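# Sort clean cloths onto the blue mat

## Task

Place every cloth without a stain on the blue mat, and make sure no stained cloth ends up on that mat.

## Robot and tools

Robot: two 7-joint arms, left_arm and right_arm, each ending in a two-finger gripper. In the scene frame the origin is level with the table top, halfway between the two nominal bases; +x points out over the table, +z points up, and left_arm sits on the +y side. Calibrated bases: left_arm at (+0.057, +0.340, 0) m, quat_wxyz (+1.000, 0, 0, -0.006); right_arm at (-0.022, -0.292, 0) m, quat_wxyz (+1.000, 0, 0, +0.029). Each hand's reported pose, velocity and target is given in that arm's own base frame. Fixed cameras and the table are given in the scene frame. A two-camera stand is fixed behind the arms.

Command row: every motion argument is built from rows of 16 plain numbers. The first 8 belong to left_arm and the last 8 to right_arm, even when only one arm moves. Each block of 8 has seven absolute joint angles in radians, in the order waist, shoulder, upper arm roll, elbow, forearm roll, wrist pitch, wrist roll. The eighth number is the gripper opening, from -1 (closed) to +1 (fully open). Joint ranges in rad: waist -6.283..6.283, shoulder -2.059..2.094, upper arm roll -6.283..6.283, elbow -0.192..3.927, forearm roll -6.283..6.283, wrist pitch -1.693..3.142, wrist roll -6.283..6.283. A target more than 0.010 past a limit, and farther out than the current angle, is refused. A target slightly past the real limit is clipped, and the result then reports "joint sent to its limit". A joint you want to keep still should get its "Joint targets" value again. A gripper you want to leave alone should get its present command again, because 0 is itself a command.

Tools:
- execute_actions(actions, cameras): actions is a list of actions. Each action is up to 15 rows, and each row lasts one 1/30 s step. A shorter action repeats its last row until all 15 steps are used. An empty list returns the full state and, by default, all camera images.
- move(target, speed, blend, opening_speed, blocking, cameras): target is one 16-number row or a list of up to 15 rows, all absolute joint angles. All joints are interpolated together, so hands follow curved paths, and nothing is avoided. speed is in rad/s for the joint with the farthest to go: 0.01 to 3.14, default 0.5, given as one value or one per target. blend, in rad, rounds the corners at intermediate targets; 0 stops at each. opening_speed is the rate at which the gripper command changes, per second on the -1..1 scale, at least 0.2. blocking=false returns after about 0.5 s while the motion continues, and a new move then replaces it. A path takes at least 0.5 s, and one over 10 s stops short. The result adds a "move:" line: done, off_target, moving, held or fault, possibly with limits=held. done and off_target say nothing about contact.
- wait(seconds): 0 to 10 s; the arms hold their last command, and a running move keeps going.
- stop(): brakes the current move; fast moves need more room to stop.
- zoom_image(camera, region): region is [x0, y0, x1, y1] in pixels of that camera's latest image, at most 504 by 504. Cameras: cam_head_left, cam_head_right, cam_high, cam_left_wrist, cam_right_wrist, each 672x504.
- clear_fault(arm): clears a reported torque fault on left_arm or right_arm.
- finished_scene(scene): ends the current scene (give its number) and cannot be undone. Call it only once the cloths stay correctly placed with the robot let go.

Motion limits: joint targets move at most 3.14 rad/s, and on each step they stay within 0.637 rad of the measured angle. The gripper's speed is capped at 1 m/s. Long motions can span several actions, and an unfinished motion may need to be sent again.

Gripper: the fingers point along the gripper's +z axis and close along its y axis. end_effector_position is the point between the closed pads, about 2 cm short of the fingertips. While closing, the tips move about 10 mm farther along +z. To hold something, keep the command clearly below grip_measured; the lower it is, the harder the squeeze, up to about 24 N per pad. Thin cloth may get less force, so close firmly to -1.

Result lines: Joint positions and Joint velocities list each arm's seven joints (rad, rad/s) plus the pad gap (m; 0.084 = fully open). "within noise" means the arm is still. Joint targets are the angles being driven now. Tool commands and grip_measured cover the grippers. end_effector_position (m), end_effector_quat_wxyz and velocities are in the base frame and can be off by a few cm. Joint torques include gravity and have offsets; positive means toward a larger angle. Wrist depth gives a 7x7 grid of distances in mm (172 to 3000) per wrist camera, with "-" for no reading. "joint command not followed" means the check that keeps the arms apart altered some steps. Camera calibration (K, distortion, T_world_to_cam) is listed for each camera. Fixed cameras may be off by up to about 2.3 degrees and 9 mm.

Avoid: letting anything fall off the table or leaving it off the table, which fails the task. Also avoid dropping cloths or releasing them while they are moving, fast hits or hard presses against the table or fixed objects, and contact between the two arms, including one gripper closing on the other's fingers. Contact torque at a joint's load limit causes a TORQUE FAULT. The limits in N m are: waist 44.1, shoulder 44.3, upper arm roll 28.2, elbow 28.2, forearm roll 28.2, wrist pitch 15.2, wrist roll 15.8. After such a fault the arm stays stopped until clear_fault. Holding at a torque limit for 1 s or long overload gives the same fault. Motors heat from loads, stretched poses or pushing into unreachable targets. A MOTOR HOT line appears at 65 °C, and at 80 °C the arm is braked for 30-60 s. Smooth, gentle motions are preferred.

Each tool is called after ">>>" as a command line: name --argument value for each argument, lists and objects as JSON in quotes; but a table of rows of numbers goes row by row, as --pt "numbers of a row", without its own name.

## Session

>>> execute_actions --actions '[]' --cameras '["cam_high"]'

>>> zoom_image --camera "cam_high" --region '[120, 200, 520, 480]'

Scene clock: 0.00 s.
left_arm: end_effector_position=(+0.5609, -0.3749, +0.3310) grip_measured=+1.00 end_effector_quat_wxyz=(+0.031, +0.952, -0.255, +0.166) | right_arm: end_effector_position=(+0.2137, -0.0660, +0.1011) grip_measured=+1.00 end_effector_quat_wxyz=(-0.293, -0.451, +0.577, -0.615)
Joint positions: left_arm=[-0.604 0.432 -0.003 1.872 0.061 1.104 -0.102 0.084] | right_arm=[-0.75 -1.058 2.068 0.262 -0.037 0.982 2.746 0.084]
Joint velocities: within noise
Joint torques (N m): no reading
Motor temperatures (°C): left_arm=[36 41 40 33 37 39 34] | right_arm=[43 41 43 43 37 41 42]
Wrist depth (mm): cam_left_wrist=[1634 1634 1642 1634 1642 611 622 / 1509 1539 1539 568 579 581 583 / 1446 532 541 542 545 549 552 / 508 512 512 517 517 520 523 / 487 491 493 497 496 499 501 / 465 463 470 471 473 475 476 / 443 447 448 450 450 453 455] | cam_right_wrist=[2595 2510 2381 2294 2192 2145 2044 / 2664 2519 2457 2340 2249 2178 2080 / 2654 2556 2483 2372 2294 2132 2050 / 2696 2595 2483 2414 2294 1634 1940 / 2760 2604 2538 2422 1882 2228 581 / 2749 2675 2566 2448 697 539 449 / 2816 2706 2614 617 502 413 353]
Joint targets: left_arm=[-0.604 0.432 -0.003 1.872 0.061 1.104 -0.102] | right_arm=[-0.750 -1.058 2.068 0.262 -0.037 0.982 2.746]
Tool commands: left_gripper/opening=+1.0 right_gripper/opening=+1.0
Images, in order (width x height): cam_high 672x504.

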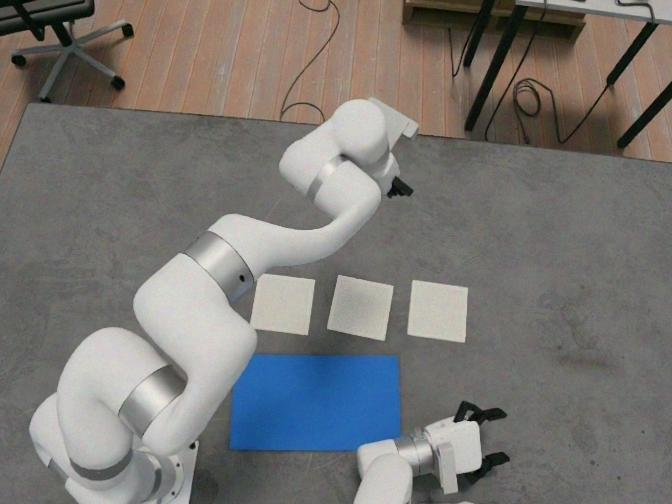

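Scaled by 1.260 from the camera's 672x504 image, which has a finer 960x720 frame.

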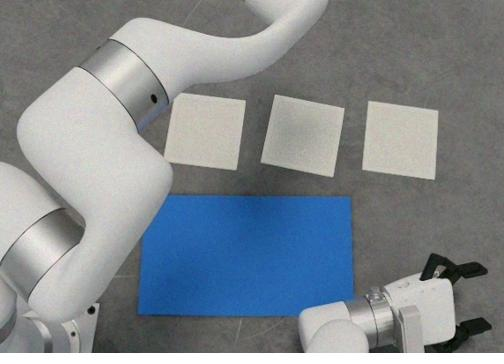

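>>> move --pt "0.5 0.032 0 1.442 0 1.41 -0.1 1 0.116 0.153 0 0.972 0 0.819 3.278 0" --pt "0.5 0.032 0 1.442 0 1.41 -0.1 1 0.116 0.365 0 0.918 0 0.5535 3.278 -1" --pt "0.5 0.032 0 1.442 0 1.41 -0.1 1 0.116 0.065 0 1.05 0 0.985 3.278 -1" --speed '[1.5,0.6,0.8]' --blend '[0.03,0,0]' --opening_speed 3 --cameras '["cam_high"]'

>>> zoom_image --camera "cam_high" --region '[140, 230, 500, 490]'

Scene clock: 44.43 s.
left_arm: end_effector_position=(+0.4286, +0.2341, +0.3283) grip_measured=+1.00 end_effector_quat_wxyz=(+0.000, +0.955, +0.296, +0.000) | right_arm: end_effector_position=(+0.4992, +0.0581, +0.0391) grip_measured=-0.97 end_effector_quat_wxyz=(+0.028, +0.010, +1.000, +0.004)
Joint positions: left_arm=[0.5 0.032 0 1.442 0 1.41 -0.1 0.084] | right_arm=[0.116 0.362 0 0.971 0 0.553 3.278 0.001]
Joint torques (N m): left_arm=[3.97 -21.55 -2.07 10.54 -1.22 -0.55 1.83] | right_arm=[-0.13 -21.98 0.66 17.32 0.1 -1.06 0.14]
Wrist depth (mm): cam_left_wrist=[457 459 465 469 474 479 482 / 452 456 462 466 472 474 478 / 448 455 459 463 466 469 474 / 446 449 456 459 463 469 471 / 445 448 454 457 462 465 468 / 441 446 450 454 457 462 466 / 439 443 446 450 454 458 463] | cam_right_wrist=[- - - - - - - / - - - - - - - / - - - - - - - / - - - - - - - / - - - - - - - / - - - - - - - / - - - - - - -]
Joint targets: left_arm=[0.500 0.032 0.000 1.442 0.000 1.410 -0.100] | right_arm=[0.116 0.363 0.000 0.972 0.000 0.553 3.278]
Tool commands: left_gripper/opening=+1.0 right_gripper/opening=-1.0
TORQUE FAULT: the external load on the elbow of the right arm reached its load limit, and that arm stopped. The contact can be on any part of that arm beyond that joint, not only on its tool. A torque fault puts only its own arm into a fault stop. That arm's remaining commands of this call were not run. The hold on the elbow of that arm was moved back by the arm itself, up to 3 degrees, as the stop began. That arm is still stopped at the end of this call. While its stop runs, that arm, its gripper or tool too, takes no new command.
CLEAR FAULT: the right arm stays stopped (state 4) until you call clear_fault(arm="right_arm").
End effector pose when the fault began: right_arm: position (+0.4734, +0.0552, +0.0211), quat_wxyz (+0.002, +0.010, +1.000, +0.000)
Joint positions when the fault began: right_arm=[0.116 0.363 0 0.919 0 0.553 3.278 0.016]
move: fault (right_arm); path passed 2 of 3 targets; right_arm: the wrist pitch is farthest, 0.432 rad from its target
Images, in order (width x height): cam_high 672x504.

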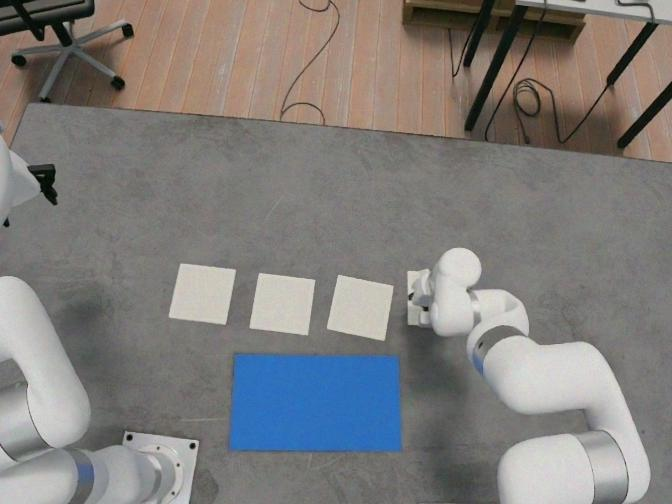

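Scaled by 1.400 from the camera's 672x504 image, which has a finer 960x720 frame.

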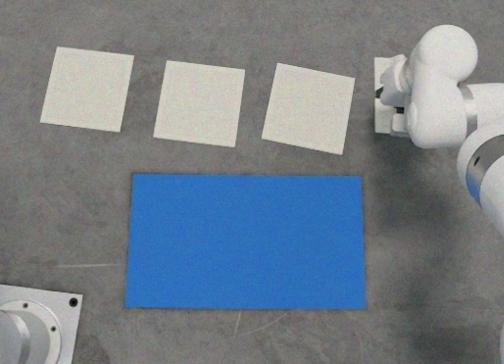

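>>> clear_fault --arm "right_arm" --cameras '["cam_high"]'

>>> zoom_image --camera "cam_high" --region '[160, 250, 320, 350]'

>>> zoom_image --camera "cam_high" --region '[310, 250, 470, 350]'

Scene clock: 52.47 s.
left_arm: end_effector_position=(+0.4286, +0.2341, +0.3283) grip_measured=+1.00 end_effector_quat_wxyz=(+0.000, +0.955, +0.296, +0.000) | right_arm: end_effector_position=(+0.4992, +0.0581, +0.0390) grip_measured=-0.97 end_effector_quat_wxyz=(+0.028, +0.010, +1.000, +0.004)
Joint positions: left_arm=[0.5 0.032 0 1.442 0 1.41 -0.1 0.084] | right_arm=[0.116 0.362 0 0.971 0 0.553 3.278 0.001]
Joint torques (N m): left_arm=[3.77 -21.33 -2.17 10.89 0.13 -0.56 1.4] | right_arm=[0.24 -22.23 0.49 17.24 0.06 -0.99 -0.02]
Wrist depth (mm): cam_left_wrist=[453 458 464 468 472 476 481 / 452 456 461 465 470 473 478 / 448 454 457 462 467 470 474 / 447 451 455 460 463 467 474 / 443 449 452 456 461 466 468 / 441 445 450 454 458 462 467 / 438 443 447 450 454 459 461] | cam_right_wrist=[- - - - - - - / - - - - - - - / - - - - - - - / - - - - - - - / - - - - - - - / - - - - - - - / - - - - - - -]
Joint targets: left_arm=[0.500 0.032 0.000 1.442 0.000 1.410 -0.100] | right_arm=[0.116 0.362 0.000 0.971 0.000 0.553 3.278]
Tool commands: left_gripper/opening=+1.0 right_gripper/opening=-1.0
TORQUE FAULT, CONTINUED: the right arm's stop, for the torque fault of the elbow that an earlier result reported, is over. The call counts as one of the actions that you can send in this scene. The hold on the elbow of that arm was moved back by the arm itself, up to 3 degrees, as the stop began. That arm's target is now where it stood when the stop ended, not its last command. That arm keeps its grip as last carried out and accepts commands again: back off and push less far.
CLEAR FAULT: your call cleared the right arm's torque fault. If a joint's load stays at its limit, that arm stops again at once.
Images, in order (width x height): cam_high 672x504.

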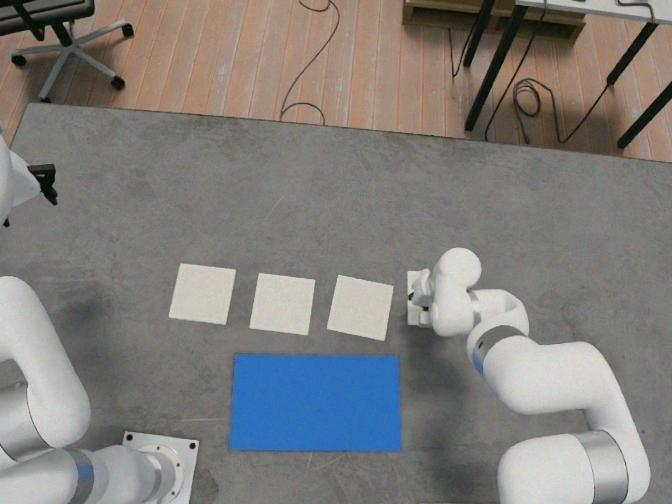

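Scaled by 3.150 from the camera's 672x504 image, which has a finer 960x720 frame.

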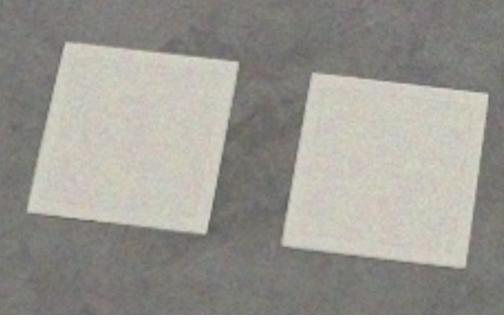

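Scaled by 3.150 from the camera's 672x504 image, which has a finer 960x720 frame.

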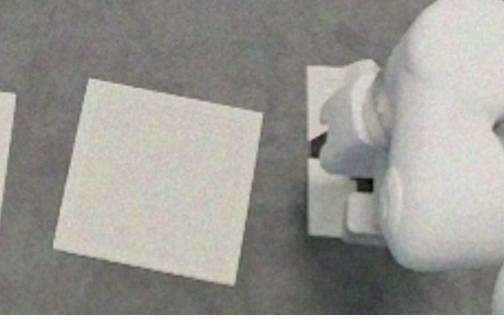

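>>> move --target '[0.5,0.032,0,1.442,0,1.41,-0.1,1,0.116,-0.005,0,1.46,0,1.465,3.278,-1]' --speed 0.8 --cameras '["cam_high","cam_head_left","cam_head_right","cam_right_wrist"]'

>>> zoom_image --camera "cam_head_left" --region '[400, 180, 640, 360]'

Scene clock: 72.07 s.
left_arm: end_effector_position=(+0.4286, +0.2341, +0.3283) grip_measured=+1.00 end_effector_quat_wxyz=(+0.000, +0.955, +0.296, +0.000) | right_arm: end_effector_position=(+0.4726, +0.0551, +0.3496) grip_measured=-0.97 end_effector_quat_wxyz=(+0.000, +0.010, +1.000, +0.000)
Joint positions: left_arm=[0.5 0.032 0 1.442 0 1.41 -0.1 0.084] | right_arm=[0.116 -0.005 0 1.46 0 1.465 3.278 0.001]
Joint torques (N m): left_arm=[3.79 -21.56 -2.21 11.26 -0.06 -0.65 1.18] | right_arm=[0.9 -24.71 2.03 21.08 -0.18 -0.47 -0.17]
Wrist depth (mm): cam_left_wrist=[456 460 464 468 473 477 483 / 452 455 462 466 470 473 479 / 448 453 458 464 467 470 476 / 448 451 457 459 464 468 472 / 445 448 453 456 462 466 470 / 442 446 451 453 457 462 466 / 437 442 448 450 455 460 463] | cam_right_wrist=[509 508 506 504 501 498 496 / 504 501 498 497 496 492 492 / 498 496 493 492 489 486 484 / 493 491 489 488 484 482 480 / 488 486 483 481 479 477 475 / 482 480 477 478 474 470 468 / 477 474 473 - 471 465 462]
Joint targets: left_arm=[0.500 0.032 0.000 1.442 0.000 1.410 -0.100] | right_arm=[0.116 -0.005 0.000 1.460 0.000 1.465 3.278]
move: done
camera_calibration:
cam_right_wrist: T_world_to_cam=[[0.058207, 0.998138, -0.0182528, -0.0400159], [0.993134, -0.0597544, -0.100571, -0.344821], [-0.101474, -0.0122735, -0.994762, 0.527699], [0, 0, 0, 1]] pos_world=[0.39833, 0.0258135, 0.489526]
Images, in order (width x height): cam_head_left 672x504, cam_head_right 672x504, cam_high 672x504, cam_right_wrist 672x504.

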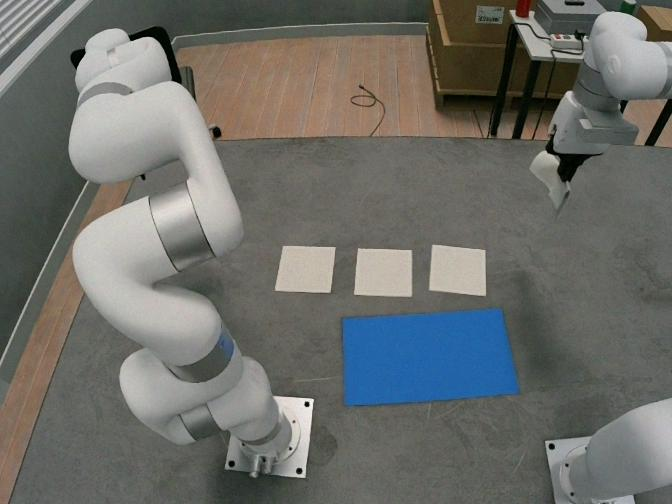

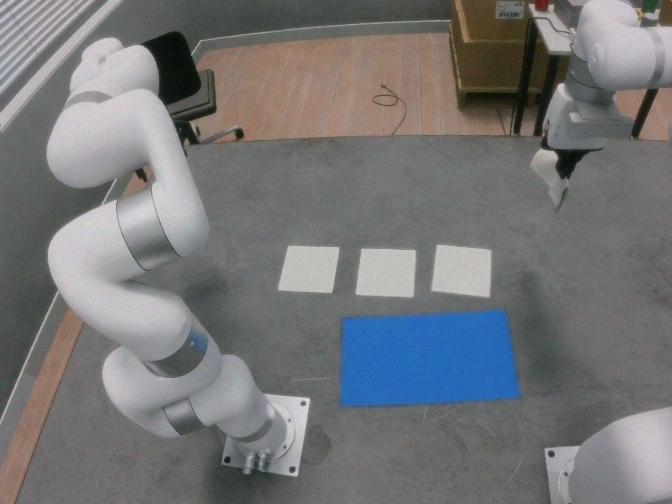

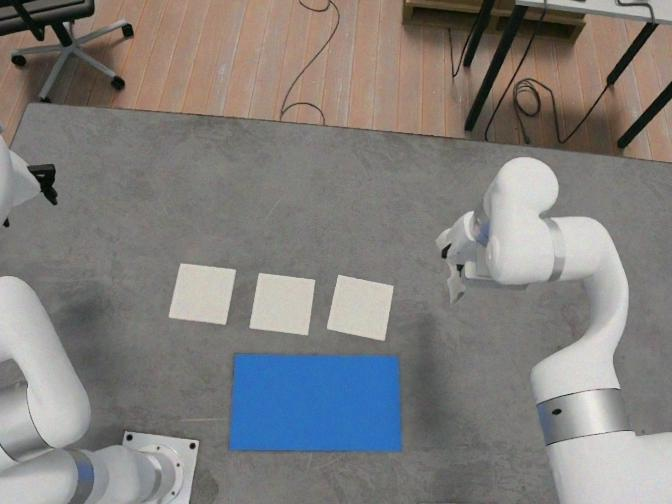

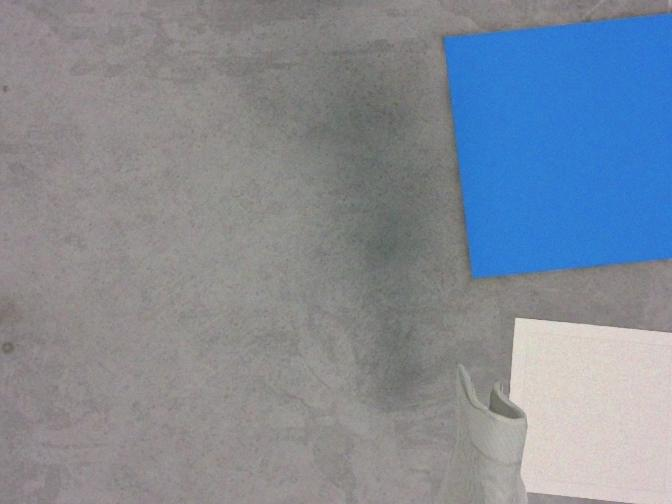

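Scaled by 2.100 from the camera's 672x504 image, which has a finer 960x720 frame.

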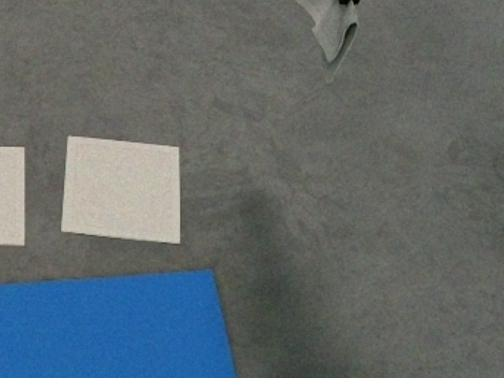

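>>> move --pt "0.5 0.032 0 1.442 0 1.41 -0.1 1 0.116 0.2495 0 0.933 0 0.6835 3.278 -1" --pt "0.5 0.032 0 1.442 0 1.41 -0.1 1 0.116 0.352 0 0.918 0 0.566 3.278 0" --pt "0.5 0.032 0 1.442 0 1.41 -0.1 1 0.116 0.2495 0 0.933 0 0.6835 3.278 0" --pt "0.5 0.032 0 1.442 0 1.41 -0.1 1 0.131 0.1315 0 0.7685 0 0.637 3.293 0" --pt "0.5 0.032 0 1.442 0 1.41 -0.1 1 0.131 0.255 0 0.753 0 0.498 3.293 -1" --pt "0.5 0.032 0 1.442 0 1.41 -0.1 1 0.131 -0.159 0 1.208 0 1.367 3.293 -1" --speed '[1.2,0.6,0.8,0.8,0.6,1.0]' --blend '[0.05,0,0.05,0.05,0,0]' --opening_speed 1.5 --cameras '["cam_high","cam_head_left","cam_head_right","cam_right_wrist"]'

>>> zoom_image --camera "cam_head_left" --region '[480, 120, 640, 240]'

Scene clock: 113.10 s.
left_arm: end_effector_position=(+0.4286, +0.2341, +0.3283) grip_measured=+1.00 end_effector_quat_wxyz=(+0.000, +0.955, +0.296, +0.000) | right_arm: end_effector_position=(+0.4288, +0.0565, +0.3197) grip_measured=-0.97 end_effector_quat_wxyz=(+0.000, +0.010, +1.000, +0.000)
Joint positions: left_arm=[0.5 0.032 0 1.442 0 1.41 -0.1 0.084] | right_arm=[0.131 -0.159 0 1.208 0 1.367 3.293 0.001]
Joint torques (N m): left_arm=[3.35 -21.53 -2.03 12.2 -0.05 -0.5 0.14] | right_arm=[-4.84 -21.14 1.56 21.03 -1.19 -0.48 1.67]
Wrist depth (mm): cam_left_wrist=[455 459 465 470 472 478 482 / 452 456 461 465 469 473 477 / 449 454 458 462 466 470 474 / 448 450 456 460 464 468 474 / 444 447 453 458 461 467 468 / 441 445 450 452 458 462 467 / 439 443 448 451 455 458 464] | cam_right_wrist=[479 476 473 472 471 468 466 / 474 471 469 467 464 461 460 / 468 465 462 461 459 457 454 / 463 460 457 456 455 452 450 / 458 455 454 452 449 448 446 / 452 450 449 446 444 442 440 / 447 445 445 441 438 437 433]
Joint targets: left_arm=[0.500 0.032 0.000 1.442 0.000 1.410 -0.100] | right_arm=[0.131 -0.159 0.000 1.208 0.000 1.367 3.293]
move: done
camera_calibration:
cam_right_wrist: T_world_to_cam=[[0.058207, 0.998138, -0.0182528, -0.0394114], [0.993134, -0.0597544, -0.100571, -0.304255], [-0.101474, -0.0122735, -0.994762, 0.493429], [0, 0, 0, 1]] pos_world=[0.35453, 0.0272135, 0.459526]
Images, in order (width x height): cam_head_left 672x504, cam_head_right 672x504, cam_high 672x504, cam_right_wrist 672x504.

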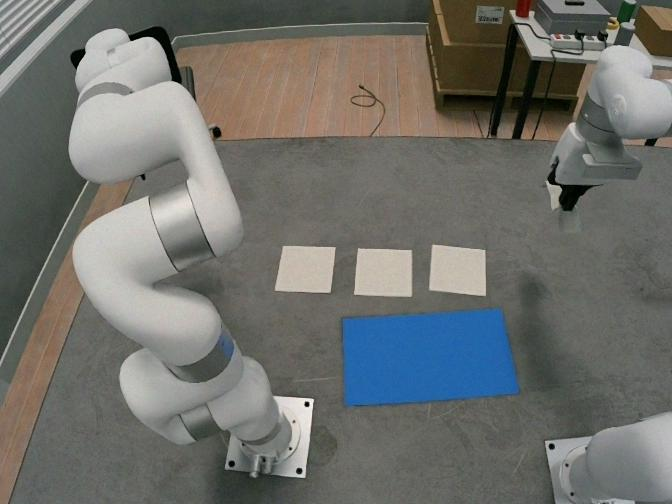

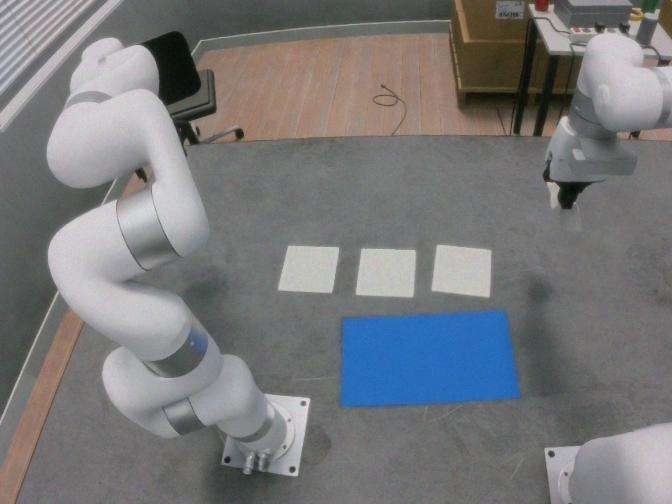

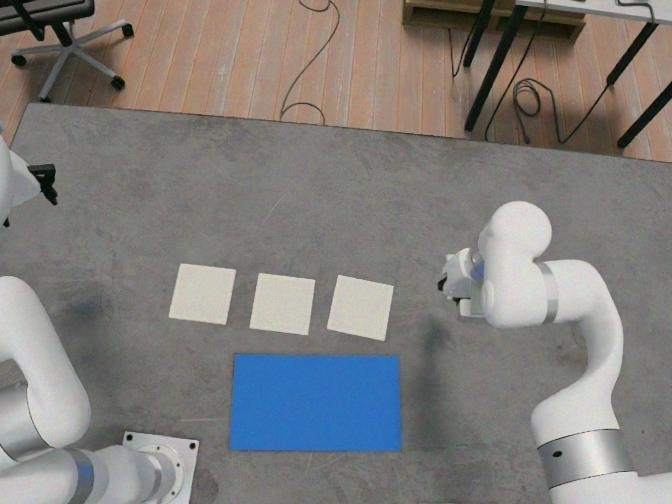

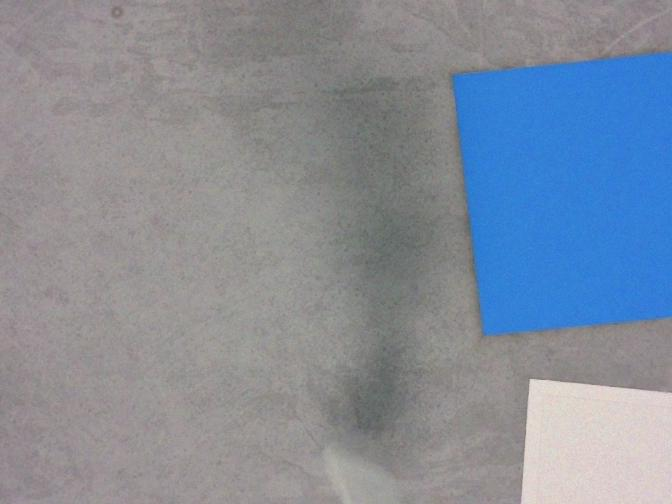

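Scaled by 3.150 from the camera's 672x504 image, which has a finer 960x720 frame.

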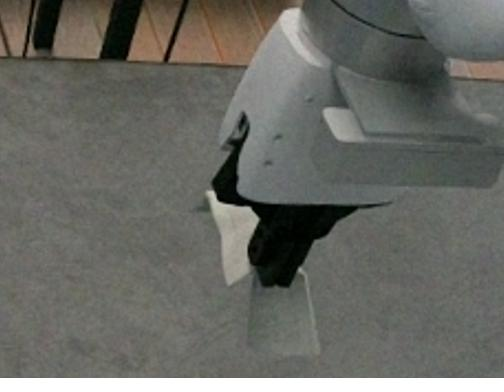

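>>> move --pt "0.5 0.032 0 1.442 0 1.41 -0.1 1 0.119 0.110 0 0.950 0 0.8395 3.293 -1" --pt "0.5 0.032 0 1.442 0 1.41 -0.1 1 0.137 0.066 0 0.7205 0 0.6545 3.293 -1" --pt "0.5 0.032 0 1.442 0 1.41 -0.1 1 0.162 0.078 0 0.505 0 0.427 3.293 0" --pt "0.5 0.032 0 1.442 0 1.41 -0.1 1 0.162 -0.0674 0 0.5225 0 0.590 3.293 0" --pt "0.5 0.032 0 1.442 0 1.41 -0.1 1 0.162 -0.4 0 0.7 0 1.1 1.753 0" --speed '[1.0,0.5,0.5,0.7,1.5]' --blend '[0.04,0.04,0,0.04,0]' --opening_speed 1.5 --cameras '["cam_high","cam_right_wrist"]'

>>> zoom_image --camera "cam_high" --region '[360, 250, 520, 400]'

Scene clock: 138.20 s.
left_arm: end_effector_position=(+0.4286, +0.2341, +0.3283) grip_measured=+1.00 end_effector_quat_wxyz=(+0.000, +0.955, +0.296, +0.000) | right_arm: end_effector_position=(+0.3461, +0.0566, +0.2195) grip_measured=-0.01 end_effector_quat_wxyz=(+0.000, +0.700, -0.714, +0.000)
Joint positions: left_arm=[0.5 0.032 0 1.442 0 1.41 -0.1 0.084] | right_arm=[0.162 -0.4 0 0.7 0 1.1 1.753 0.044]
Joint torques (N m): left_arm=[3.1 -21.23 -1.85 12.81 0.1 -0.48 -1.1] | right_arm=[4.28 -15.01 1.24 20.74 -0.16 -0.44 -1.54]
Wrist depth (mm): cam_left_wrist=[457 461 464 468 472 478 482 / 453 457 462 466 470 473 480 / 449 454 459 463 466 470 474 / 446 450 456 459 464 469 473 / 443 449 452 456 460 465 469 / 441 447 449 454 460 461 466 / 439 443 446 451 454 457 463] | cam_right_wrist=[372 369 368 367 365 363 362 / 366 365 364 363 360 359 357 / 363 360 360 358 357 355 354 / 359 358 357 355 353 351 351 / 355 354 350 348 350 348 347 / 351 349 346 344 346 344 343 / 347 346 343 341 341 340 340]
Joint targets: left_arm=[0.500 0.032 0.000 1.442 0.000 1.410 -0.100] | right_arm=[0.162 -0.400 0.000 0.700 0.000 1.100 1.753]
move: done
camera_calibration:
cam_right_wrist: T_world_to_cam=[[-0.998149, 0.0580111, -0.0182293, 0.382275], [0.0595559, 0.993155, -0.100477, 0.0314062], [0.0122758, -0.101377, -0.994772, 0.351137], [0, 0, 0, 1]] pos_world=[0.375387, -0.0177704, 0.359426]
Images, in order (width x height): cam_high 672x504, cam_right_wrist 672x504.

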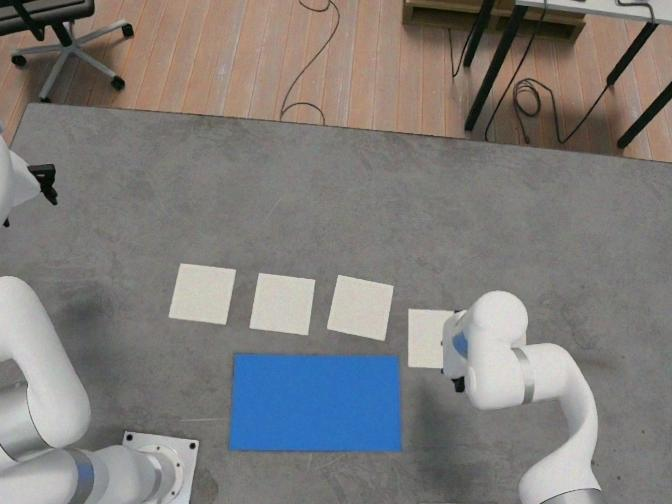

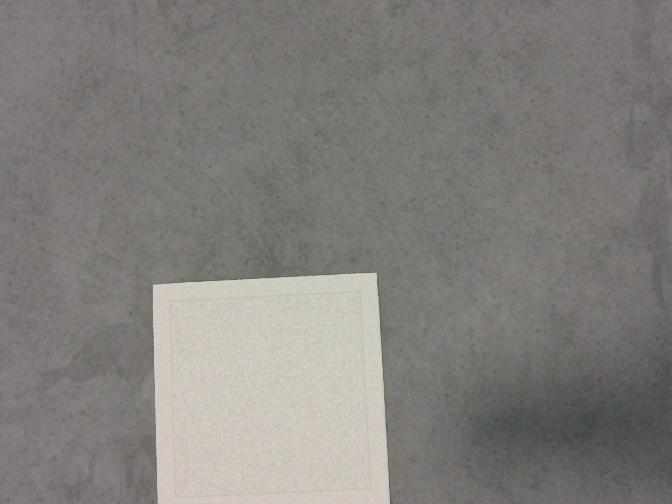

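Scaled by 3.150 from the camera's 672x504 image, which has a finer 960x720 frame.

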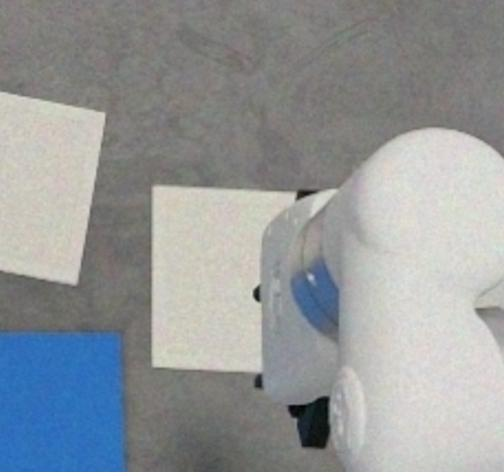

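>>> move --pt "0.5 0.032 0 1.442 0 1.41 -0.1 1 0.159 -0.0674 0 0.5245 0 0.590 1.75 -0.43" --pt "0.5 0.032 0 1.442 0 1.41 -0.1 1 0.159 0.0855 0 0.507 0 0.4215 1.75 -1" --pt "0.5 0.032 0 1.442 0 1.41 -0.1 1 0.131 -0.159 0 1.208 0 1.367 1.722 -1" --speed '[1.0,0.6,1.0]' --blend '[0.04,0,0]' --opening_speed 1.5 --cameras '["cam_high","cam_head_left","cam_head_right","cam_right_wrist"]'

>>> zoom_image --camera "cam_head_left" --region '[480, 120, 640, 260]'

>>> zoom_image --camera "cam_head_right" --region '[480, 120, 640, 260]'

Scene clock: 161.73 s.
left_arm: end_effector_position=(+0.4286, +0.2341, +0.3283) grip_measured=+1.00 end_effector_quat_wxyz=(+0.000, +0.955, +0.296, +0.000) | right_arm: end_effector_position=(+0.4288, +0.0565, +0.3197) grip_measured=-1.00 end_effector_quat_wxyz=(+0.000, +0.700, -0.714, +0.000)
Joint positions: left_arm=[0.5 0.032 0 1.442 0 1.41 -0.1 0.084] | right_arm=[0.131 -0.159 0 1.208 0 1.367 1.722 0]
Joint torques (N m): left_arm=[3.15 -21.52 -1.82 12.63 -0.05 -0.53 -1.46] | right_arm=[-5.08 -21.34 1.27 21.09 0.12 -0.45 -1.67]
Wrist depth (mm): cam_left_wrist=[455 459 464 471 472 476 482 / 452 456 460 466 471 474 479 / 449 452 458 462 466 471 475 / 447 452 456 460 465 469 474 / 444 447 452 457 460 465 468 / 442 447 451 454 458 462 466 / 437 443 447 451 454 458 463] | cam_right_wrist=[477 476 474 471 470 466 466 / 470 469 467 465 463 462 460 / 465 464 462 459 459 456 454 / 462 460 458 454 455 452 450 / 456 455 453 449 446 448 446 / 452 450 448 444 442 442 440 / 446 445 443 442 440 438 435]
Joint targets: left_arm=[0.500 0.032 0.000 1.442 0.000 1.410 -0.100] | right_arm=[0.131 -0.159 0.000 1.208 0.000 1.367 1.722]
move: done
camera_calibration:
cam_right_wrist: T_world_to_cam=[[-0.998151, 0.0580202, -0.0181299, 0.466703], [0.0595549, 0.993155, -0.100483, 0.0365358], [0.0121758, -0.101377, -0.994774, 0.449744], [0, 0, 0, 1]] pos_world=[0.458188, -0.0177704, 0.459526]
Images, in order (width x height): cam_head_left 672x504, cam_head_right 672x504, cam_high 672x504, cam_right_wrist 672x504.

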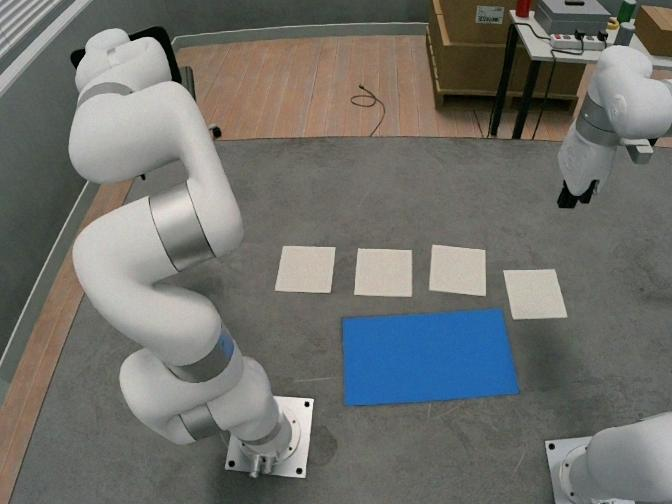

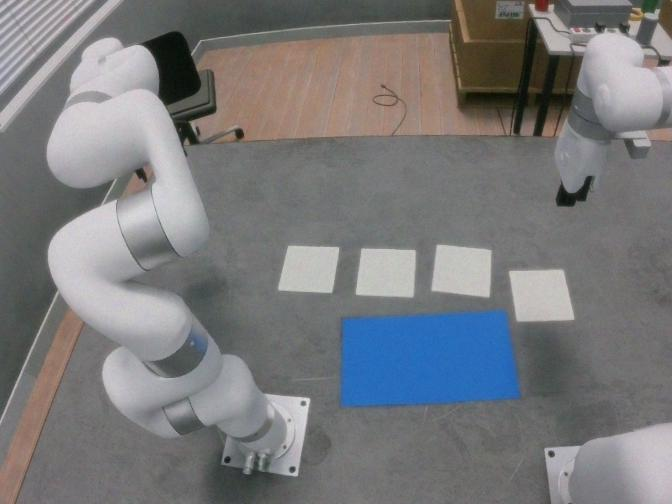

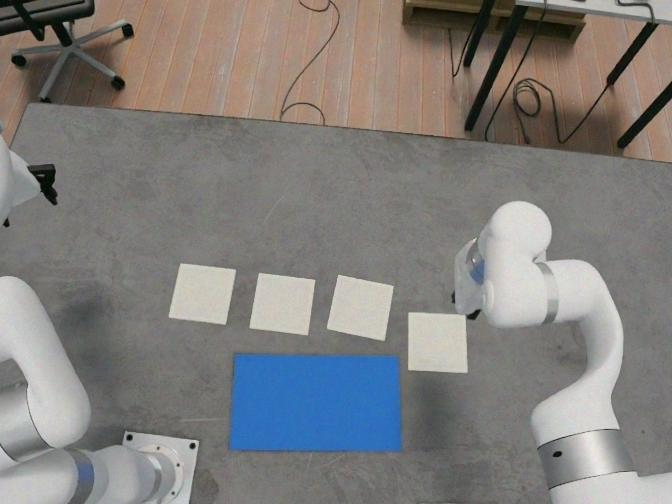

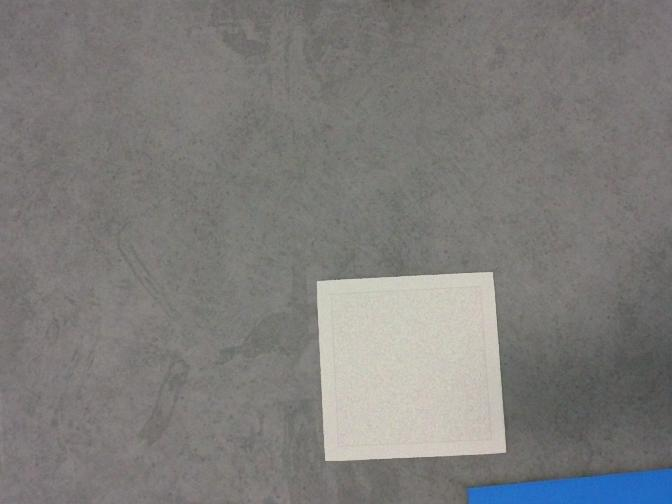

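Scaled by 3.150 from the camera's 672x504 image, which has a finer 960x720 frame.

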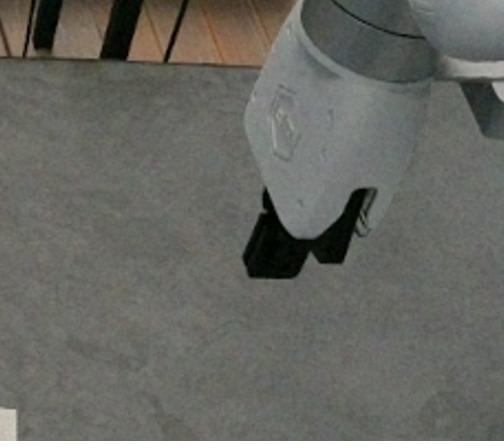

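Scaled by 3.150 from the camera's 672x504 image, which has a finer 960x720 frame.

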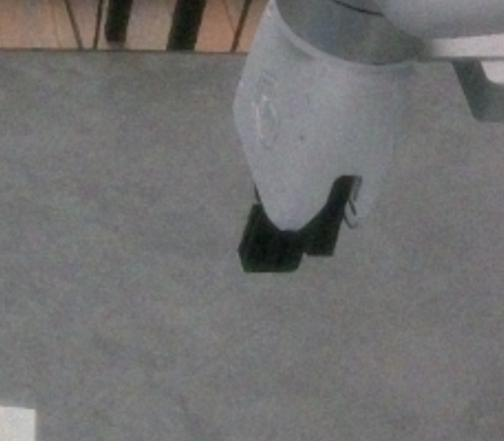

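>>> move --pt "0.5 0.032 0 1.442 0 1.41 -0.1 1 0.155 -0.05 0 0.548 0 0.598 1.75 0" --pt "0.5 0.032 0 1.442 0 1.41 -0.1 1 0.155 0.111 0 0.532 0 0.4205 1.75 -1" --pt "0.5 0.032 0 1.442 0 1.41 -0.1 1 0.131 -0.159 0 1.208 0 1.367 1.722 -1" --speed '[1.0,0.6,1.0]' --blend '[0.04,0,0]' --opening_speed 1.5 --cameras '["cam_high","cam_head_left","cam_head_right","cam_right_wrist"]'

>>> zoom_image --camera "cam_head_left" --region '[480, 120, 640, 260]'

Scene clock: 174.03 s.
left_arm: end_effector_position=(+0.4286, +0.2341, +0.3283) grip_measured=+1.00 end_effector_quat_wxyz=(+0.000, +0.955, +0.296, +0.000) | right_arm: end_effector_position=(+0.3954, +0.0618, +0.0366) grip_measured=-0.52 end_effector_quat_wxyz=(-0.023, +0.698, -0.715, +0.017)
Joint positions: left_arm=[0.5 0.032 0 1.442 0 1.41 -0.1 0.084] | right_arm=[0.155 0.11 0 0.585 0 0.418 1.75 0.021]
Joint torques (N m): left_arm=[2.87 -21.32 -1.74 12.78 0.01 -0.62 -1.59] | right_arm=[-0.15 -15.26 0.4 15.81 0.14 -0.67 0.1]
Wrist depth (mm): cam_left_wrist=[456 461 465 470 475 477 484 / 452 456 463 465 469 474 480 / 448 452 457 462 466 470 475 / 446 451 456 459 464 468 474 / 444 448 452 458 460 466 471 / 440 446 450 452 458 462 467 / 438 441 448 452 454 458 466] | cam_right_wrist=[184 182 179 177 175 173 - / 182 180 177 175 173 - - / 180 178 176 173 - - - / 179 174 172 - - - - / 177 173 - - - - - / 175 - - - - - - / 174 - - - - - -]
Joint targets: left_arm=[0.500 0.032 0.000 1.442 0.000 1.410 -0.100] | right_arm=[0.155 0.111 0.000 0.586 0.000 0.419 1.750]
Tool commands: left_gripper/opening=+1.0 right_gripper/opening=-0.5
TORQUE FAULT: the external load on the elbow of the right arm reached its load limit, and that arm stopped. The contact can be on any part of that arm beyond that joint, not only on its tool. A torque fault puts only its own arm into a fault stop. That arm's remaining commands of this call were not run. The hold on the elbow of that arm was moved back by the arm itself, up to 3 degrees, as the stop began. That arm is still stopped at the end of this call. While its stop runs, that arm, its gripper or tool too, takes no new command.
CLEAR FAULT: the right arm stays stopped (state 4) until you call clear_fault(arm="right_arm").
End effector pose when the fault began: right_arm: position (+0.3680, +0.0575, +0.0205), quat_wxyz (-0.001, +0.698, -0.716, +0.001)
Joint positions when the fault began: right_arm=[0.155 0.111 0 0.533 0 0.419 1.75 0.025]
move: fault (right_arm); path passed 2 of 3 targets; right_arm: the wrist pitch is farthest, 0.949 rad from its target
camera_calibration:
cam_right_wrist: T_world_to_cam=[[-0.995297, 0.062447, -0.0740596, 0.428501], [0.0688938, 0.993739, -0.0879529, 0.000625064], [0.0681035, -0.0926414, -0.993368, 0.146426], [0, 0, 0, 1]] pos_world=[0.416471, -0.0138146, 0.177245]
Images, in order (width x height): cam_head_left 672x504, cam_head_right 672x504, cam_high 672x504, cam_right_wrist 672x504.

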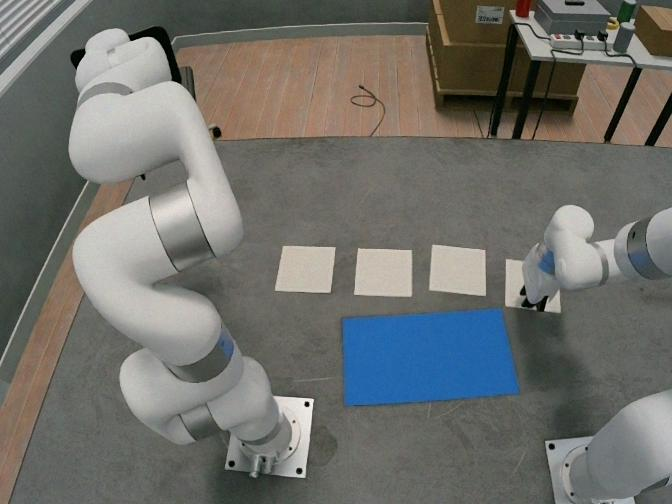

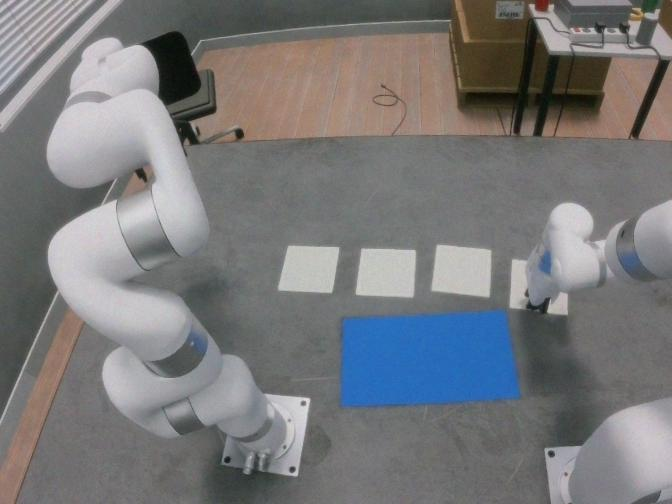

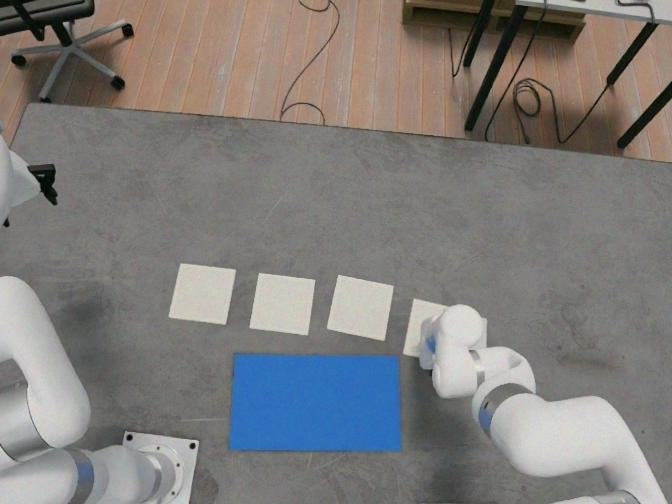

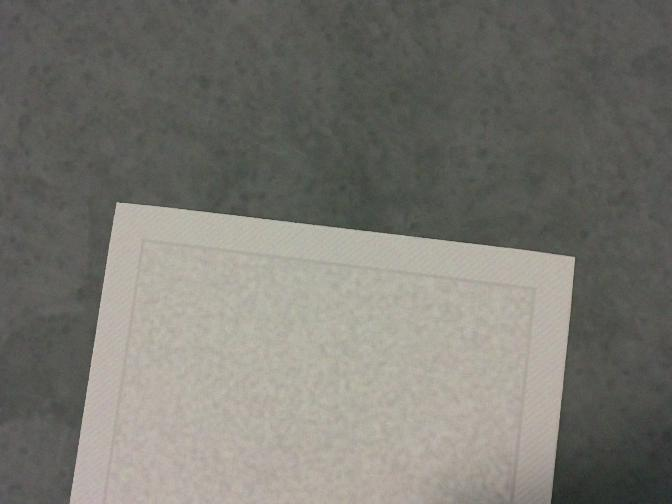

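Scaled by 3.150 from the camera's 672x504 image, which has a finer 960x720 frame.

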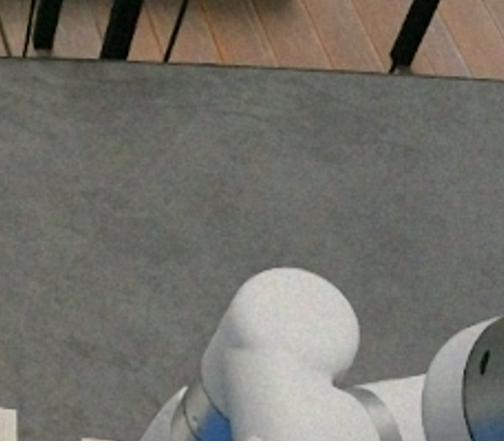

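>>> clear_fault --arm "right_arm"

>>> move --pt "0.5 0.032 0 1.442 0 1.41 -0.1 1 0.155 0.111 0 0.586 0 0.419 1.75 -1" --pt "0.5 0.032 0 1.442 0 1.41 -0.1 1 0.155 0.111 0 0.586 0 0.419 1.75 -1" --pt "0.5 0.032 0 1.442 0 1.41 -0.1 1 0.131 -0.159 0 1.208 0 1.367 1.722 -1" --speed '[0.5,0.5,1.0]' --opening_speed 1.5 --cameras '["cam_high","cam_head_left","cam_right_wrist"]'

>>> zoom_image --camera "cam_head_left" --region '[480, 120, 640, 260]'

Scene clock: 189.53 s.
left_arm: end_effector_position=(+0.4286, +0.2341, +0.3283) grip_measured=+1.00 end_effector_quat_wxyz=(+0.000, +0.955, +0.296, +0.000) | right_arm: end_effector_position=(+0.3954, +0.0618, +0.0366) grip_measured=-0.52 end_effector_quat_wxyz=(-0.023, +0.698, -0.715, +0.017)
Joint positions: left_arm=[0.5 0.032 0 1.442 0 1.41 -0.1 0.084] | right_arm=[0.155 0.11 0 0.585 0 0.418 1.75 0.021]
Joint torques (N m): left_arm=[2.91 -21.22 -1.68 12.67 0.03 -0.56 -1.64] | right_arm=[-0.3 -14.86 0.52 15.8 0.09 -0.55 0.1]
Wrist depth (mm): cam_left_wrist=[455 460 465 472 473 478 484 / 452 455 462 465 470 474 478 / 450 454 460 462 467 470 474 / 447 450 454 460 463 467 471 / 443 447 452 456 459 466 468 / 441 444 450 455 458 461 467 / 437 442 448 450 456 459 463] | cam_right_wrist=[184 182 179 177 175 173 - / 183 180 178 175 173 - - / 181 178 176 173 - - - / 179 174 172 - - - - / 177 173 - - - - - / 176 - - - - - - / 174 - - - - - -]
Joint targets: left_arm=[0.500 0.032 0.000 1.442 0.000 1.410 -0.100] | right_arm=[0.155 0.110 0.000 0.585 0.000 0.418 1.750]
Tool commands: left_gripper/opening=+1.0 right_gripper/opening=-0.5
TORQUE FAULT, CONTINUED: the right arm's stop, for the torque fault of the elbow that an earlier result reported, is over. The call counts as one of the actions that you can send in this scene. The hold on the elbow of that arm was moved back by the arm itself, up to 3 degrees, as the stop began. That arm's target is now where it stood when the stop ended, not its last command. That arm keeps its grip as last carried out and accepts commands again: back off and push less far.
CLEAR FAULT: your call cleared the right arm's torque fault. If a joint's load stays at its limit, that arm stops again at once.

Scene clock: 191.80 s.
left_arm: end_effector_position=(+0.4286, +0.2341, +0.3283) grip_measured=+1.00 end_effector_quat_wxyz=(+0.000, +0.955, +0.296, +0.000) | right_arm: end_effector_position=(+0.4288, +0.0565, +0.3197) grip_measured=-1.00 end_effector_quat_wxyz=(+0.000, +0.700, -0.714, +0.000)
Joint positions: left_arm=[0.5 0.032 0 1.442 0 1.41 -0.1 0.084] | right_arm=[0.131 -0.159 0 1.208 0 1.367 1.722 0]
Joint torques (N m): left_arm=[2.83 -21.42 -1.56 12.64 0.05 -0.59 -1.6] | right_arm=[-5.19 -21.06 1.56 20.95 0.15 -0.53 -1.64]
Wrist depth (mm): cam_left_wrist=[457 459 464 470 472 478 481 / 453 455 462 466 471 473 478 / 449 453 458 462 467 471 475 / 447 452 455 462 464 468 473 / 445 448 454 455 460 465 470 / 441 446 450 454 458 460 467 / 438 442 447 451 457 458 463] | cam_right_wrist=[476 475 473 471 468 468 466 / 472 469 467 465 464 462 459 / 465 465 462 461 459 456 452 / 462 458 458 457 454 452 451 / 456 455 453 448 447 448 445 / 452 449 448 445 442 443 440 / 446 445 442 441 439 438 435]
Joint targets: left_arm=[0.500 0.032 0.000 1.442 0.000 1.410 -0.100] | right_arm=[0.131 -0.159 0.000 1.208 0.000 1.367 1.722]
move: done
camera_calibration:
cam_right_wrist: T_world_to_cam=[[-0.998151, 0.0580202, -0.0181299, 0.466703], [0.0595549, 0.993155, -0.100483, 0.0365358], [0.0121758, -0.101377, -0.994774, 0.449744], [0, 0, 0, 1]] pos_world=[0.458188, -0.0177704, 0.459526]
Images, in order (width x height): cam_head_left 672x504, cam_high 672x504, cam_right_wrist 672x504.

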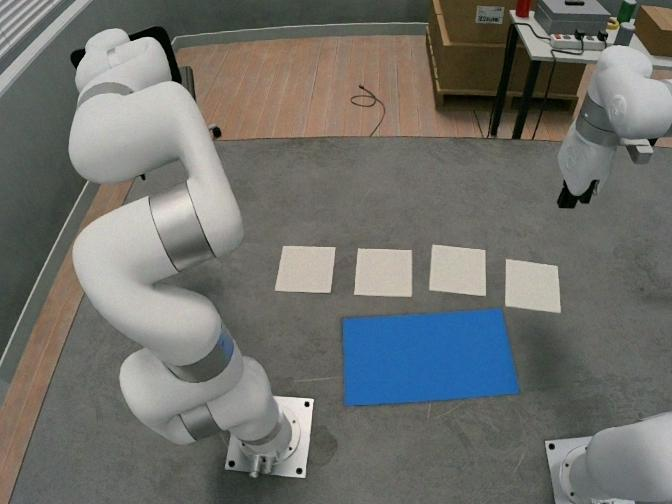

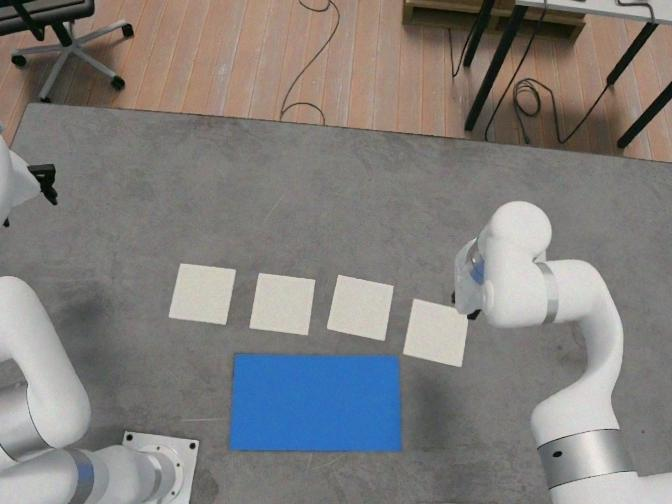

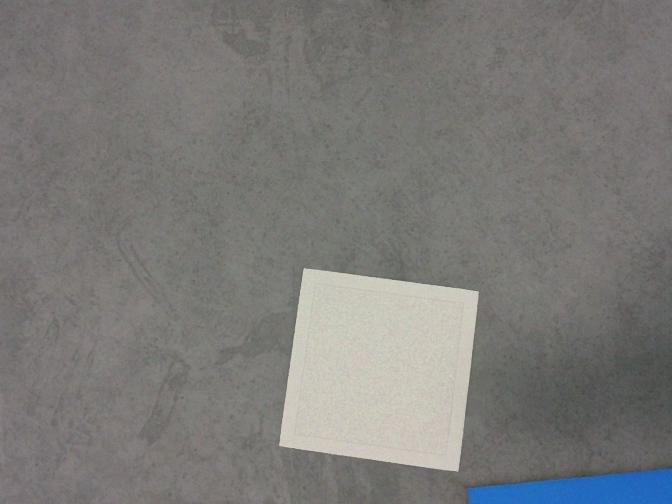

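Scaled by 3.150 from the camera's 672x504 image, which has a finer 960x720 frame.

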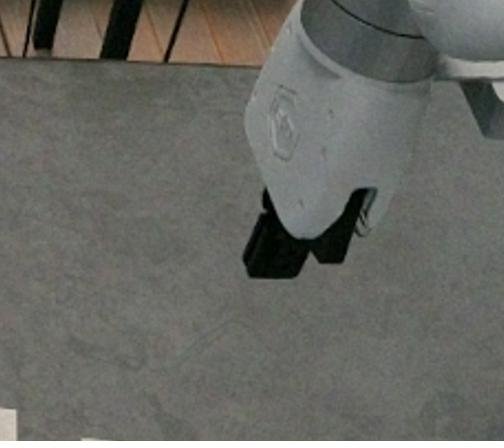

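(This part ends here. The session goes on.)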